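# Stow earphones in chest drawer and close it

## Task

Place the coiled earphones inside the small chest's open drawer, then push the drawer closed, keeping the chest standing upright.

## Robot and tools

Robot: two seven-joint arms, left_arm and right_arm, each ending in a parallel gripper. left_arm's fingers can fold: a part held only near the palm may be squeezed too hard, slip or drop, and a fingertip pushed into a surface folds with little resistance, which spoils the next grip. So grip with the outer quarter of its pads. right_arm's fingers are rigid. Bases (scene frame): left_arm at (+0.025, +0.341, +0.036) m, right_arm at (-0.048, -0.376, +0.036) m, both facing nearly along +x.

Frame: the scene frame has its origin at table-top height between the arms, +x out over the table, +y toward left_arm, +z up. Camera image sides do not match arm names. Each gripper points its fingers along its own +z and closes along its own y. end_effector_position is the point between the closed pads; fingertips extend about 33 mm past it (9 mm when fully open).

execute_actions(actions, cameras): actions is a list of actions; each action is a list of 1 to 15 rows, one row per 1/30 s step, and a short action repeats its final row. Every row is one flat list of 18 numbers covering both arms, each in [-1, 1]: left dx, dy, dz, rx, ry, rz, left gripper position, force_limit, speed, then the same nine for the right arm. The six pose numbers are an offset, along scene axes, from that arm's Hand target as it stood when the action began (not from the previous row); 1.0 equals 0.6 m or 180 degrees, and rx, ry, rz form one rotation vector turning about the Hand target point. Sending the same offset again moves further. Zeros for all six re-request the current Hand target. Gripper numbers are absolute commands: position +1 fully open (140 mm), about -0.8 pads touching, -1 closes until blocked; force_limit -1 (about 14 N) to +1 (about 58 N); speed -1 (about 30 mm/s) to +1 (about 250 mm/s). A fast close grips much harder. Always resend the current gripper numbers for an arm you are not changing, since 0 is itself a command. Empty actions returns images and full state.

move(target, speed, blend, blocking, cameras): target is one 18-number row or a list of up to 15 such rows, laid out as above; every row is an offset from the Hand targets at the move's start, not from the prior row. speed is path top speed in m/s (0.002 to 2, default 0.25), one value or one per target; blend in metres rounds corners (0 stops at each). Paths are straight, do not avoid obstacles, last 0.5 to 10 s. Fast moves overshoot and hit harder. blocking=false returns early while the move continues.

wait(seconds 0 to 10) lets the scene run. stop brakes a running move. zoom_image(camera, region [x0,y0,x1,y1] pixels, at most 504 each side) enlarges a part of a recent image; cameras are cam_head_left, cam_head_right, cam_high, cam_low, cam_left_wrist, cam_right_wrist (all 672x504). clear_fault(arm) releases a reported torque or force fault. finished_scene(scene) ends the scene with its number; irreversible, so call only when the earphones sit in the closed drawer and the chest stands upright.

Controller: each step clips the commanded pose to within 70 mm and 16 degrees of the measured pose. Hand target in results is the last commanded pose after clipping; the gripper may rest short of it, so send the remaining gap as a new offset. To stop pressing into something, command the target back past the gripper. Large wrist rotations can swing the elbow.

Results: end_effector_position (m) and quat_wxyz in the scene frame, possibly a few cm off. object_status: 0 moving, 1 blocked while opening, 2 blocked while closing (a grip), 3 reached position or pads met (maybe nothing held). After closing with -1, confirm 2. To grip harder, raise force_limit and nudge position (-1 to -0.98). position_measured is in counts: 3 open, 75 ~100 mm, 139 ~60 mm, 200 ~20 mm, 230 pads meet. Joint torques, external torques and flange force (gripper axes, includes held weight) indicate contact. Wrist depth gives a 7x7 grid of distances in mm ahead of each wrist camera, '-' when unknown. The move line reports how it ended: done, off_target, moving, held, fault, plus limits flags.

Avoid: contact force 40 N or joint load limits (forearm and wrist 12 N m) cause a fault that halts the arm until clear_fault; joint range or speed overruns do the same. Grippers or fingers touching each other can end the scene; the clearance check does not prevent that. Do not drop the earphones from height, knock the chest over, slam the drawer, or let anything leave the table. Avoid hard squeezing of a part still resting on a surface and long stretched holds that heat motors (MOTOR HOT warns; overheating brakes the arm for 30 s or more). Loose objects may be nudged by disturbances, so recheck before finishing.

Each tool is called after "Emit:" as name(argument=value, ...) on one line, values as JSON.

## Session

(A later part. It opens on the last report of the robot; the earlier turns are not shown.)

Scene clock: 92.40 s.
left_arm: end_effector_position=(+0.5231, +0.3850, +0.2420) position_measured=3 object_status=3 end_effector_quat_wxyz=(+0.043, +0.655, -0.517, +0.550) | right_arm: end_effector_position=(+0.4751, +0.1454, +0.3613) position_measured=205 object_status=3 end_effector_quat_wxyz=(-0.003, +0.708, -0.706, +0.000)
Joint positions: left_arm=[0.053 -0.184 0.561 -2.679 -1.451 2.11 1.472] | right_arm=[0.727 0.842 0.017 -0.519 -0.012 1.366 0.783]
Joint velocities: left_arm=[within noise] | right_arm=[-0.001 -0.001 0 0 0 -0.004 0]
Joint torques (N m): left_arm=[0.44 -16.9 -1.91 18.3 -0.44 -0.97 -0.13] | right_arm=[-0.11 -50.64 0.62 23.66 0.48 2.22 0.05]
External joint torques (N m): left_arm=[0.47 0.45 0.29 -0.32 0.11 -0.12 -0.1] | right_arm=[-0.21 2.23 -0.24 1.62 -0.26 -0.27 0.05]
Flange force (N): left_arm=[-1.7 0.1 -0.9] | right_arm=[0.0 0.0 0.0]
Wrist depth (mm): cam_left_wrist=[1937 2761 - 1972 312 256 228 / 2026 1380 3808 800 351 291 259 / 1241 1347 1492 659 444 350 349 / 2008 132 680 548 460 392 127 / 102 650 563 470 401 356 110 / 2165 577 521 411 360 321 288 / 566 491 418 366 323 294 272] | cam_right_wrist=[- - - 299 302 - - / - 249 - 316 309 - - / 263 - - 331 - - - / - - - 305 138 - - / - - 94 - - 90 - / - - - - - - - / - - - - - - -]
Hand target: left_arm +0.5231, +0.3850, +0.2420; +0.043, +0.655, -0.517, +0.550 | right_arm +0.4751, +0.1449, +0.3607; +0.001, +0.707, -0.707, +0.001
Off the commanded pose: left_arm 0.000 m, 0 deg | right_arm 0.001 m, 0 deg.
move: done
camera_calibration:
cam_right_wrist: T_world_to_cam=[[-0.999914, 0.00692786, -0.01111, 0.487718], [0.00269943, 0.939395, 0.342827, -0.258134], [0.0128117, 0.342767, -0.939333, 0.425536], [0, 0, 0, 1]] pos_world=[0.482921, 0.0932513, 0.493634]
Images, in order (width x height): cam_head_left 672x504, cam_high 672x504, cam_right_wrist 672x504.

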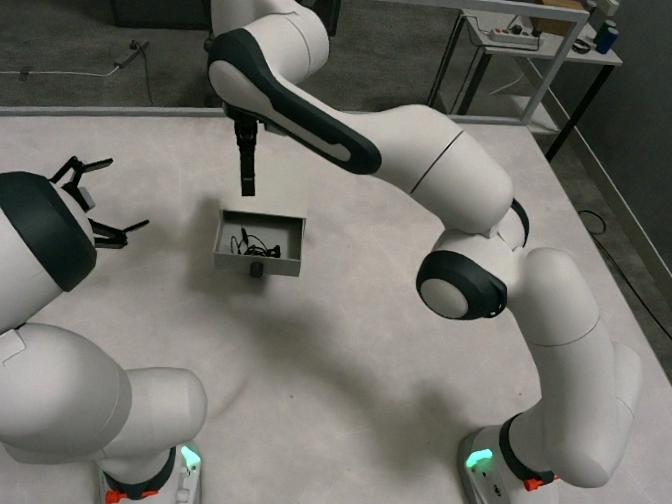

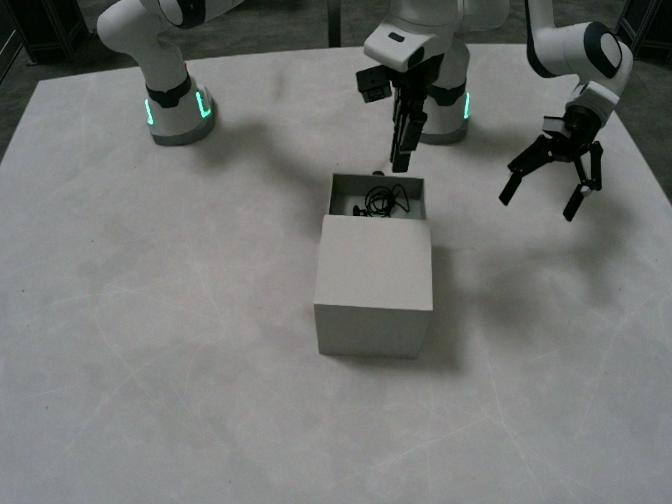

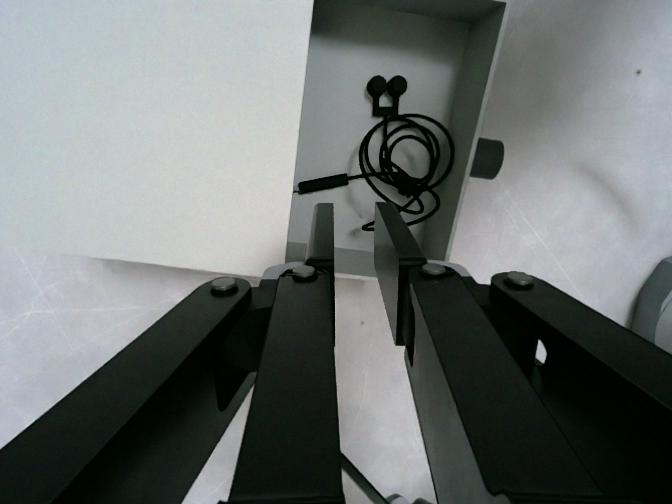

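Emit:
move(target=[[0,0,0,0,0,0,1,1,1,-0.262,-0.005,0,0,0,0.444,-1,-1,0],[0,0,0,0,0,0,1,1,1,-0.262,-0.005,-0.3,0,0,0.444,-1,-1,0]], cameras=["cam_head_left","cam_right_wrist"])

Scene clock: 98.83 s.
left_arm: end_effector_position=(+0.5231, +0.3850, +0.2420) position_measured=3 object_status=3 end_effector_quat_wxyz=(+0.043, +0.655, -0.517, +0.550) | right_arm: end_effector_position=(+0.3166, +0.1410, +0.1800) position_measured=233 object_status=3 end_effector_quat_wxyz=(+0.001, +0.996, -0.085, -0.001)
Joint positions: left_arm=[0.053 -0.184 0.561 -2.679 -1.451 2.11 1.472] | right_arm=[0.543 0.353 0.401 -1.826 -0.161 2.144 -0.342]
Joint velocities: left_arm=[within noise] | right_arm=[0.001 0 -0.001 0 0 0.005 0.006]
Joint torques (N m): left_arm=[0.46 -16.93 -1.93 18.3 -0.44 -0.98 -0.14] | right_arm=[-0.2 -38.41 4.7 24.54 0.28 2.85 0.17]
External joint torques (N m): left_arm=[0.36 0.45 0.15 -0.38 0.1 -0.14 -0.11] | right_arm=[-0.24 1.36 0 1.16 -0.36 0.26 0.17]
Flange force (N): left_arm=[-1.5 0.1 -0.6] | right_arm=[3.8 -8.3 1.2]
Wrist depth (mm): cam_left_wrist=[2045 - - 2064 312 256 228 / 2026 1600 3451 806 351 290 257 / 1255 1355 1502 661 441 350 352 / 2026 132 684 548 458 394 128 / 103 617 563 471 402 357 110 / 2187 581 479 411 359 320 288 / 561 493 421 366 325 293 273] | cam_right_wrist=[253 260 264 101 124 130 - / 275 279 270 105 275 - - / 286 292 296 304 - 313 - / 306 305 - 113 - 326 329 / 329 321 92 - 90 90 - / - - - - - - - / - - - - - - -]
Hand target: left_arm +0.5231, +0.3850, +0.2420; +0.043, +0.655, -0.517, +0.550 | right_arm +0.3179, +0.1419, +0.1807; +0.000, +0.996, -0.088, +0.001
Off the commanded pose: left_arm 0.000 m, 0 deg | right_arm 0.002 m, 0 deg.
move: done
camera_calibration:
cam_right_wrist: T_world_to_cam=[[-0.178709, -0.983885, -0.00577887, 0.205984], [-0.925628, 0.166131, 0.340019, 0.211957], [-0.33358, 0.0661137, -0.940401, 0.407713], [0, 0, 0, 1]] pos_world=[0.36901, 0.140496, 0.312534]
Images, in order (width x height): cam_head_left 672x504, cam_right_wrist 672x504.

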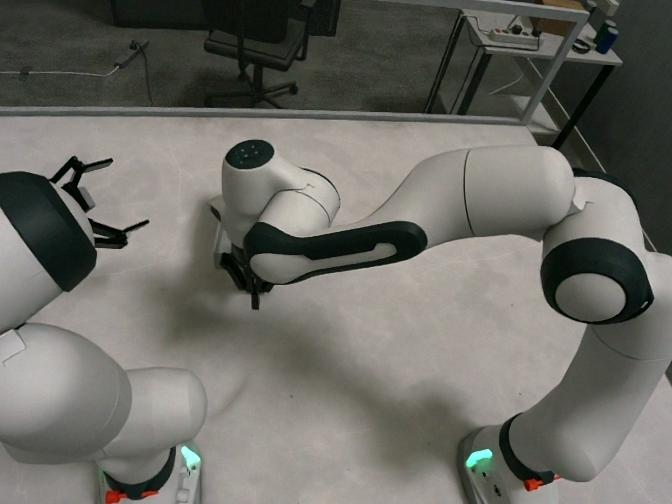

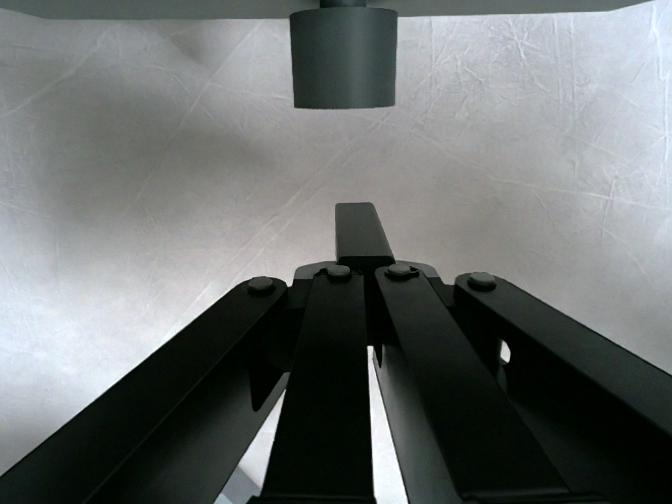

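Emit:
move(target=[[0,0,0,0,0,0,1,1,1,-0.005,0.009,0.02,0,0,0,-1,-1,0],[0,0,0,0,0,0,1,1,1,0.022,0.0045,0.02,0,0,0,-1,-1,0],[0,0,0,0,0,0,1,1,1,0.145,-0.017,0.02,0,0,0,-1,-1,0]], speed=[0.1,0.06,0.06], blend=0.003, cameras=["cam_high","cam_right_wrist"])

Emit:
zoom_image(camera="cam_high", region=[280, 100, 460, 260])

Scene clock: 102.40 s.
left_arm: end_effector_position=(+0.5231, +0.3850, +0.2420) position_measured=3 object_status=3 end_effector_quat_wxyz=(+0.043, +0.655, -0.517, +0.550) | right_arm: end_effector_position=(+0.4043, +0.1327, +0.1932) position_measured=233 object_status=3 end_effector_quat_wxyz=(-0.001, +0.996, -0.092, +0.001)
Joint positions: left_arm=[0.053 -0.184 0.561 -2.679 -1.451 2.11 1.472] | right_arm=[0.486 0.483 0.372 -1.595 -0.191 2.046 -0.432]
Joint velocities: left_arm=[within noise] | right_arm=[0.001 0 -0.001 0 0 -0.002 -0.006]
Joint torques (N m): left_arm=[0.46 -16.96 -1.92 18.32 -0.45 -0.97 -0.12] | right_arm=[-1.1 -42.37 6.21 25.08 0.3 2.4 -0.39]
External joint torques (N m): left_arm=[0.42 0.41 0.22 -0.31 0.09 -0.13 -0.09] | right_arm=[-1.12 2.33 0.42 1.2 -0.38 -0.22 -0.39]
Flange force (N): left_arm=[-1.5 0.1 -0.8] | right_arm=[8.2 -10.5 0.2]
Wrist depth (mm): cam_left_wrist=[2026 - - 1781 309 254 226 / 2064 1339 3621 786 349 290 260 / 1255 1323 1566 657 441 349 349 / 1972 132 680 549 461 391 127 / 102 650 563 477 395 356 110 / 2231 578 482 411 360 321 288 / 568 495 419 366 326 293 273] | cam_right_wrist=[133 147 146 149 151 152 150 / 131 152 154 143 151 157 139 / 304 305 302 123 - 316 321 / - - - 117 327 - 335 / - - 92 - 90 90 - / - - - - - - - / - - - - - - -]
Hand target: left_arm +0.5231, +0.3850, +0.2420; +0.043, +0.655, -0.517, +0.550 | right_arm +0.4049, +0.1317, +0.1927; +0.000, +0.996, -0.088, +0.001
Off the commanded pose: left_arm 0.000 m, 0 deg | right_arm 0.001 m, 0 deg.
move: done
camera_calibration:
cam_right_wrist: T_world_to_cam=[[-0.19272, -0.98119, -0.0111847, 0.219895], [-0.924645, 0.177774, 0.336792, 0.288716], [-0.328468, 0.0752483, -0.941513, 0.446843], [0, 0, 0, 1]] pos_world=[0.456111, 0.130808, 0.325931]
Images, in order (width x height): cam_high 672x504, cam_right_wrist 672x504.

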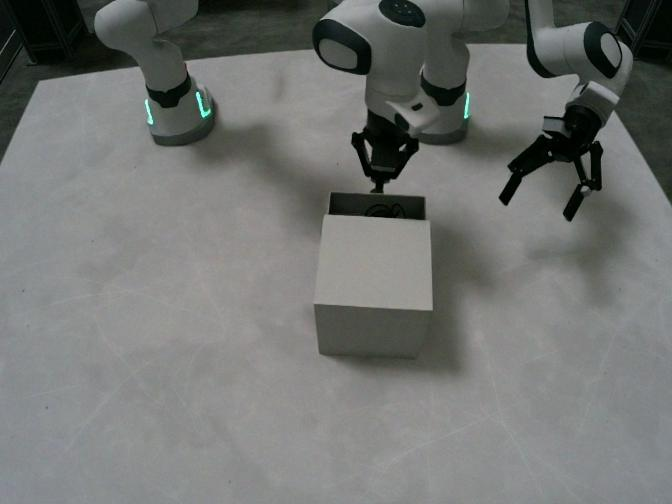

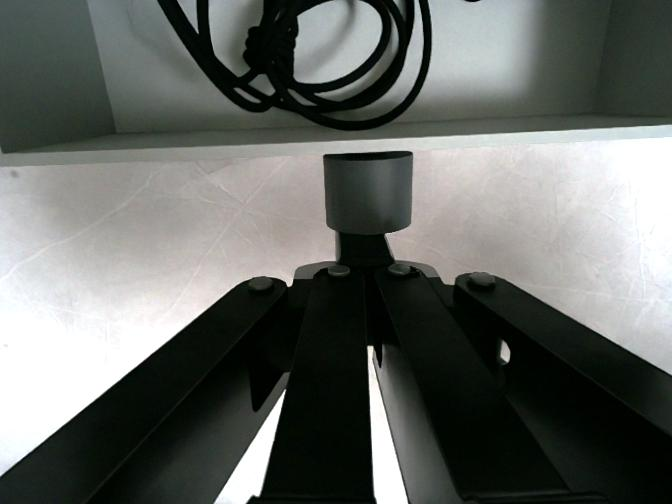

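Scaled by 2.800 from the camera's 672x504 image, which has a finer 960x720 frame.

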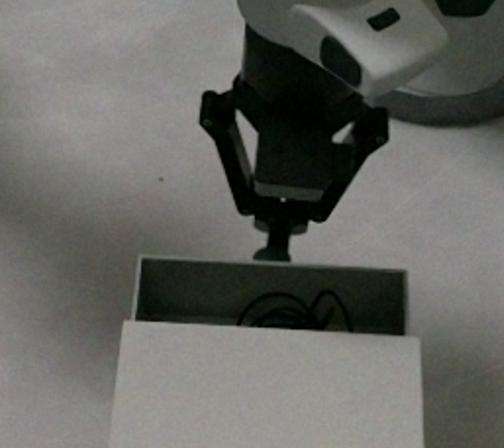

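Emit:
move(target=[0,0,0,0,0,0,1,1,1,0.082,-0.0145,0,0,0,0,-1,-1,0], speed=0.06, cameras=["cam_high","cam_right_wrist"])

Scene clock: 104.40 s.
left_arm: end_effector_position=(+0.5231, +0.3850, +0.2420) position_measured=3 object_status=3 end_effector_quat_wxyz=(+0.043, +0.655, -0.517, +0.550) | right_arm: end_effector_position=(+0.4535, +0.1241, +0.1932) position_measured=233 object_status=3 end_effector_quat_wxyz=(-0.001, +0.996, -0.092, +0.001)
Joint positions: left_arm=[0.053 -0.184 0.561 -2.679 -1.451 2.11 1.472] | right_arm=[0.459 0.577 0.358 -1.446 -0.211 1.989 -0.49]
Joint velocities: left_arm=[within noise] | right_arm=[0.001 0 0 0.001 -0.001 -0.001 -0.006]
Joint torques (N m): left_arm=[0.47 -16.93 -1.9 18.32 -0.44 -0.97 -0.14] | right_arm=[-1.03 -45.31 6.83 25.31 0.34 2.39 -0.19]
External joint torques (N m): left_arm=[0.4 0.4 0.21 -0.3 0.11 -0.13 -0.11] | right_arm=[-1.24 2.66 0.3 1.21 -0.37 -0.24 -0.19]
Flange force (N): left_arm=[-1.5 0.0 -0.8] | right_arm=[10.2 -12.2 0.1]
Wrist depth (mm): cam_left_wrist=[2026 - - 1767 312 256 250 / 2045 1339 3296 827 351 290 306 / 1248 1347 1555 661 444 351 352 / 1972 132 682 545 462 392 127 / 102 627 563 471 403 357 110 / 2187 580 482 411 359 318 288 / 568 497 419 366 324 293 273] | cam_right_wrist=[- - - - - 92 - / - 133 158 142 146 158 128 / 299 307 - 123 308 308 - / 326 310 - 117 104 - 347 / - - 92 - 90 90 362 / - - - - - - - / - - - - - - -]
Hand target: left_arm +0.5231, +0.3850, +0.2420; +0.043, +0.655, -0.517, +0.550 | right_arm +0.4541, +0.1230, +0.1927; +0.000, +0.996, -0.088, +0.001
Off the commanded pose: left_arm 0.000 m, 0 deg | right_arm 0.001 m, 0 deg.
move: done
camera_calibration:
cam_right_wrist: T_world_to_cam=[[-0.192634, -0.981206, -0.0112365, 0.220914], [-0.924705, 0.177686, 0.336673, 0.335817], [-0.328349, 0.0752451, -0.941555, 0.463605], [0, 0, 0, 1]] pos_world=[0.505311, 0.122208, 0.325931]
Images, in order (width x height): cam_high 672x504, cam_right_wrist 672x504.

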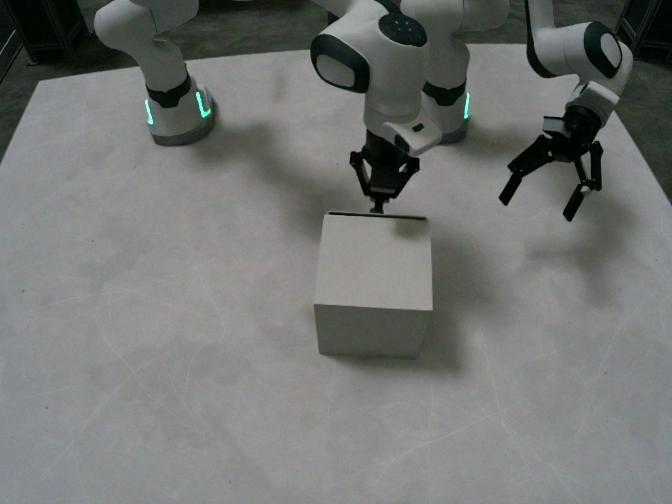

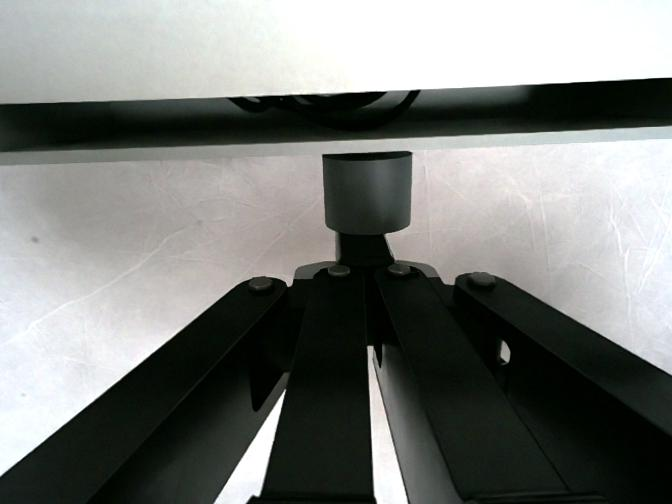

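Emit:
move(target=[0,0,0,0,0,0,1,1,1,0.0345,-0.006,0,0,0,0,-1,-1,0], speed=0.04, cameras=["cam_high","cam_right_wrist"])

Scene clock: 106.10 s.
left_arm: end_effector_position=(+0.5231, +0.3850, +0.2420) position_measured=3 object_status=3 end_effector_quat_wxyz=(+0.043, +0.655, -0.517, +0.550) | right_arm: end_effector_position=(+0.4714, +0.1230, +0.1934) position_measured=233 object_status=3 end_effector_quat_wxyz=(-0.002, +0.996, -0.090, +0.000)
Joint positions: left_arm=[0.053 -0.184 0.561 -2.679 -1.451 2.11 1.472] | right_arm=[0.453 0.622 0.353 -1.371 -0.216 1.959 -0.515]
Joint velocities: left_arm=[within noise] | right_arm=[-0.002 0 0.001 0.003 -0.001 -0.001 -0.006]
Joint torques (N m): left_arm=[0.47 -16.91 -1.89 18.29 -0.44 -0.98 -0.13] | right_arm=[-2.51 -46.48 5.34 25.58 -0.29 2.44 -0.25]
External joint torques (N m): left_arm=[0.38 0.39 0.2 -0.25 0.1 -0.14 -0.1] | right_arm=[-2.51 2.61 -1.23 1.54 -1 -0.18 -0.25]
Flange force (N): left_arm=[-1.5 -0.1 -0.7] | right_arm=[13.4 -12.6 0.0]
Wrist depth (mm): cam_left_wrist=[1972 2985 3562 2165 312 255 279 / 2064 1355 3506 789 355 290 309 / 1262 1347 1544 653 444 350 357 / 1990 131 701 539 461 392 128 / 102 650 562 470 403 356 110 / 2231 580 482 411 360 321 288 / 561 494 420 367 324 293 273] | cam_right_wrist=[- 88 - - - 91 92 / - 92 - - - - 96 / 305 - 301 121 - 322 320 / 318 323 - 112 - - - / - - 92 - 90 90 - / - - - - - - - / - - - - - - -]
Hand target: left_arm +0.5231, +0.3850, +0.2420; +0.043, +0.655, -0.517, +0.550 | right_arm +0.4748, +0.1194, +0.1927; +0.000, +0.996, -0.088, +0.001
Off the commanded pose: left_arm 0.000 m, 0 deg | right_arm 0.005 m, 0 deg.
move: off_target (right_arm)
camera_calibration:
cam_right_wrist: T_world_to_cam=[[-0.188988, -0.981896, -0.0128198, 0.222051], [-0.924358, 0.173477, 0.339807, 0.352238], [-0.331431, 0.0760696, -0.940408, 0.470837], [0, 0, 0, 1]] pos_world=[0.523609, 0.121109, 0.325932]
Images, in order (width x height): cam_high 672x504, cam_right_wrist 672x504.

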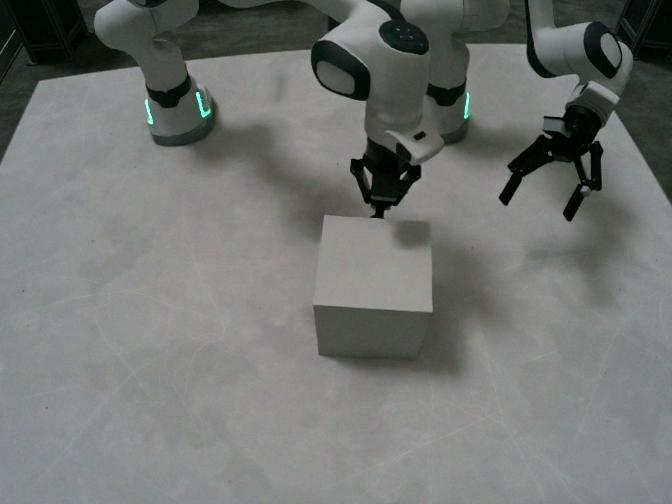

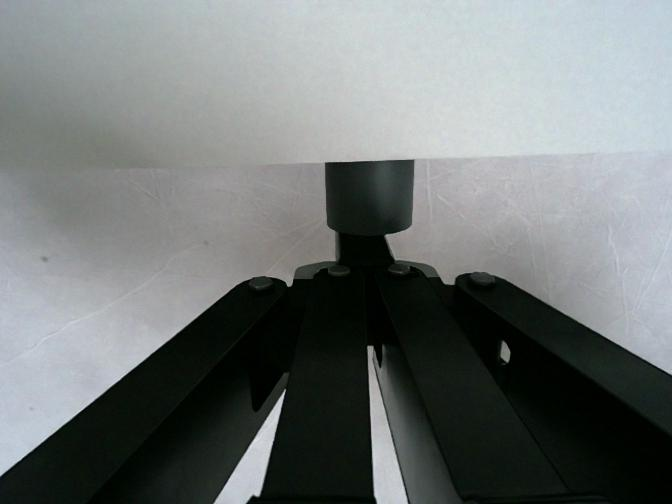

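Closed; back off and check.

Emit:
move(target=[[0,0,0,0,0,0,1,1,1,-0.13,0.022,0,0,0,0,-1,-1,0],[0,0,0,0,0,0,1,1,1,-0.2,0,0.25,0,0,0,-1,-1,0],[0,0,0,0,0,0,1,1,1,-0.2,-0.5,0.3,0,0,0,-1,-1,0]], cameras=["cam_head_left","cam_high"], speed=[0.1,0.25,0.3])

Emit:
zoom_image(camera="cam_head_left", region=[180, 120, 380, 300])

Scene clock: 112.07 s.
left_arm: end_effector_position=(+0.5231, +0.3850, +0.2420) position_measured=3 object_status=3 end_effector_quat_wxyz=(+0.043, +0.655, -0.517, +0.550) | right_arm: end_effector_position=(+0.3550, -0.1798, +0.3722) position_measured=233 object_status=3 end_effector_quat_wxyz=(-0.001, +0.996, -0.092, +0.001)
Joint positions: left_arm=[0.053 -0.184 0.561 -2.679 -1.451 2.11 1.472] | right_arm=[0.3 -0.358 0.087 -2.148 0.032 1.793 -0.963]
Joint velocities: left_arm=[within noise] | right_arm=[0.001 -0.002 0 0 0 -0.001 -0.007]
Joint torques (N m): left_arm=[0.52 -16.92 -1.91 18.28 -0.44 -0.97 -0.14] | right_arm=[-0.26 -20.07 -1.21 25.38 0.45 2.58 -0.32]
External joint torques (N m): left_arm=[0.5 0.37 0.25 -0.32 0.1 -0.13 -0.11] | right_arm=[-0.22 -0.34 0.08 0.65 -0.34 -0.05 -0.32]
Flange force (N): left_arm=[-1.4 0.1 -1.1] | right_arm=[1.1 0.2 -1.8]
Wrist depth (mm): cam_left_wrist=[2064 - - 1739 312 256 285 / 1990 1307 3201 792 355 290 308 / 1255 1339 1482 657 445 349 359 / 1972 132 682 551 456 392 128 / 102 646 562 469 403 357 110 / 2165 580 479 411 360 319 287 / 568 493 421 366 325 293 272] | cam_right_wrist=[- - - - - - 437 / - - - - 459 468 471 / - - 503 472 - - - / - - 502 117 511 - 552 / - - 92 - 90 90 - / - - - - - - - / - - - - - - -]
Hand target: left_arm +0.5231, +0.3850, +0.2420; +0.043, +0.655, -0.517, +0.550 | right_arm +0.3548, -0.1806, +0.3727; +0.000, +0.996, -0.088, +0.001
Off the commanded pose: left_arm 0.000 m, 0 deg | right_arm 0.001 m, 1 deg.
move: done
Images, in order (width x height): cam_head_left 672x504, cam_high 672x504.

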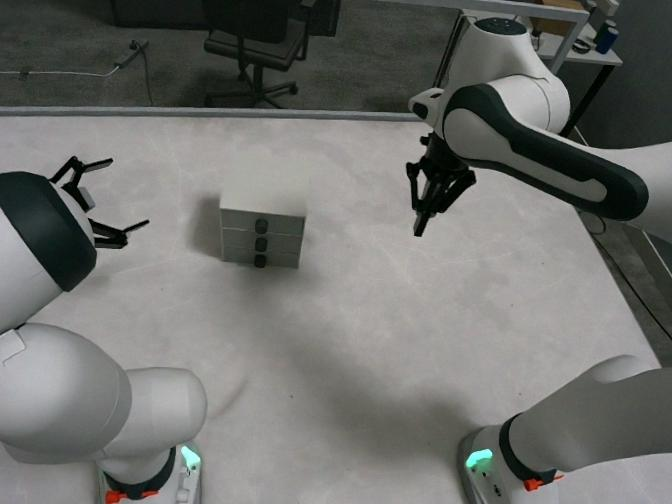

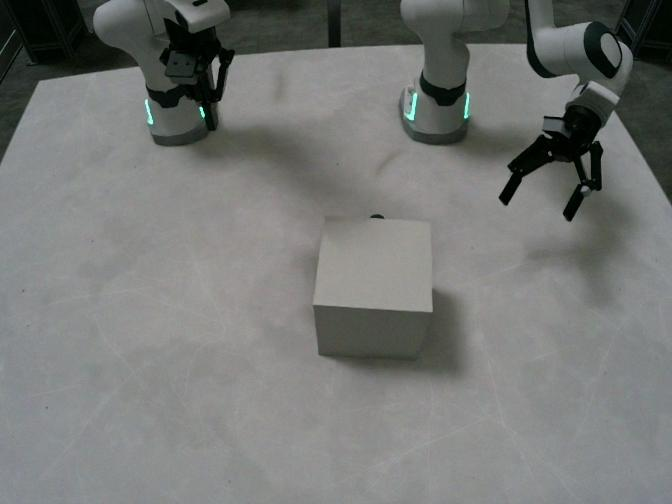

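Scaled by 2.520 from the camera's 672x504 image, which has a finer 960x720 frame.

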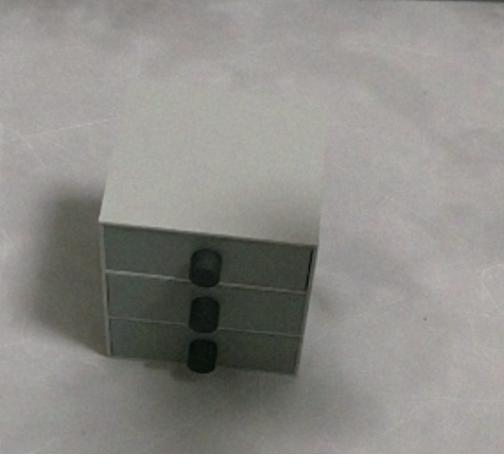

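Emit:
finished_scene(scene=2)

The scene is finished: the task was done.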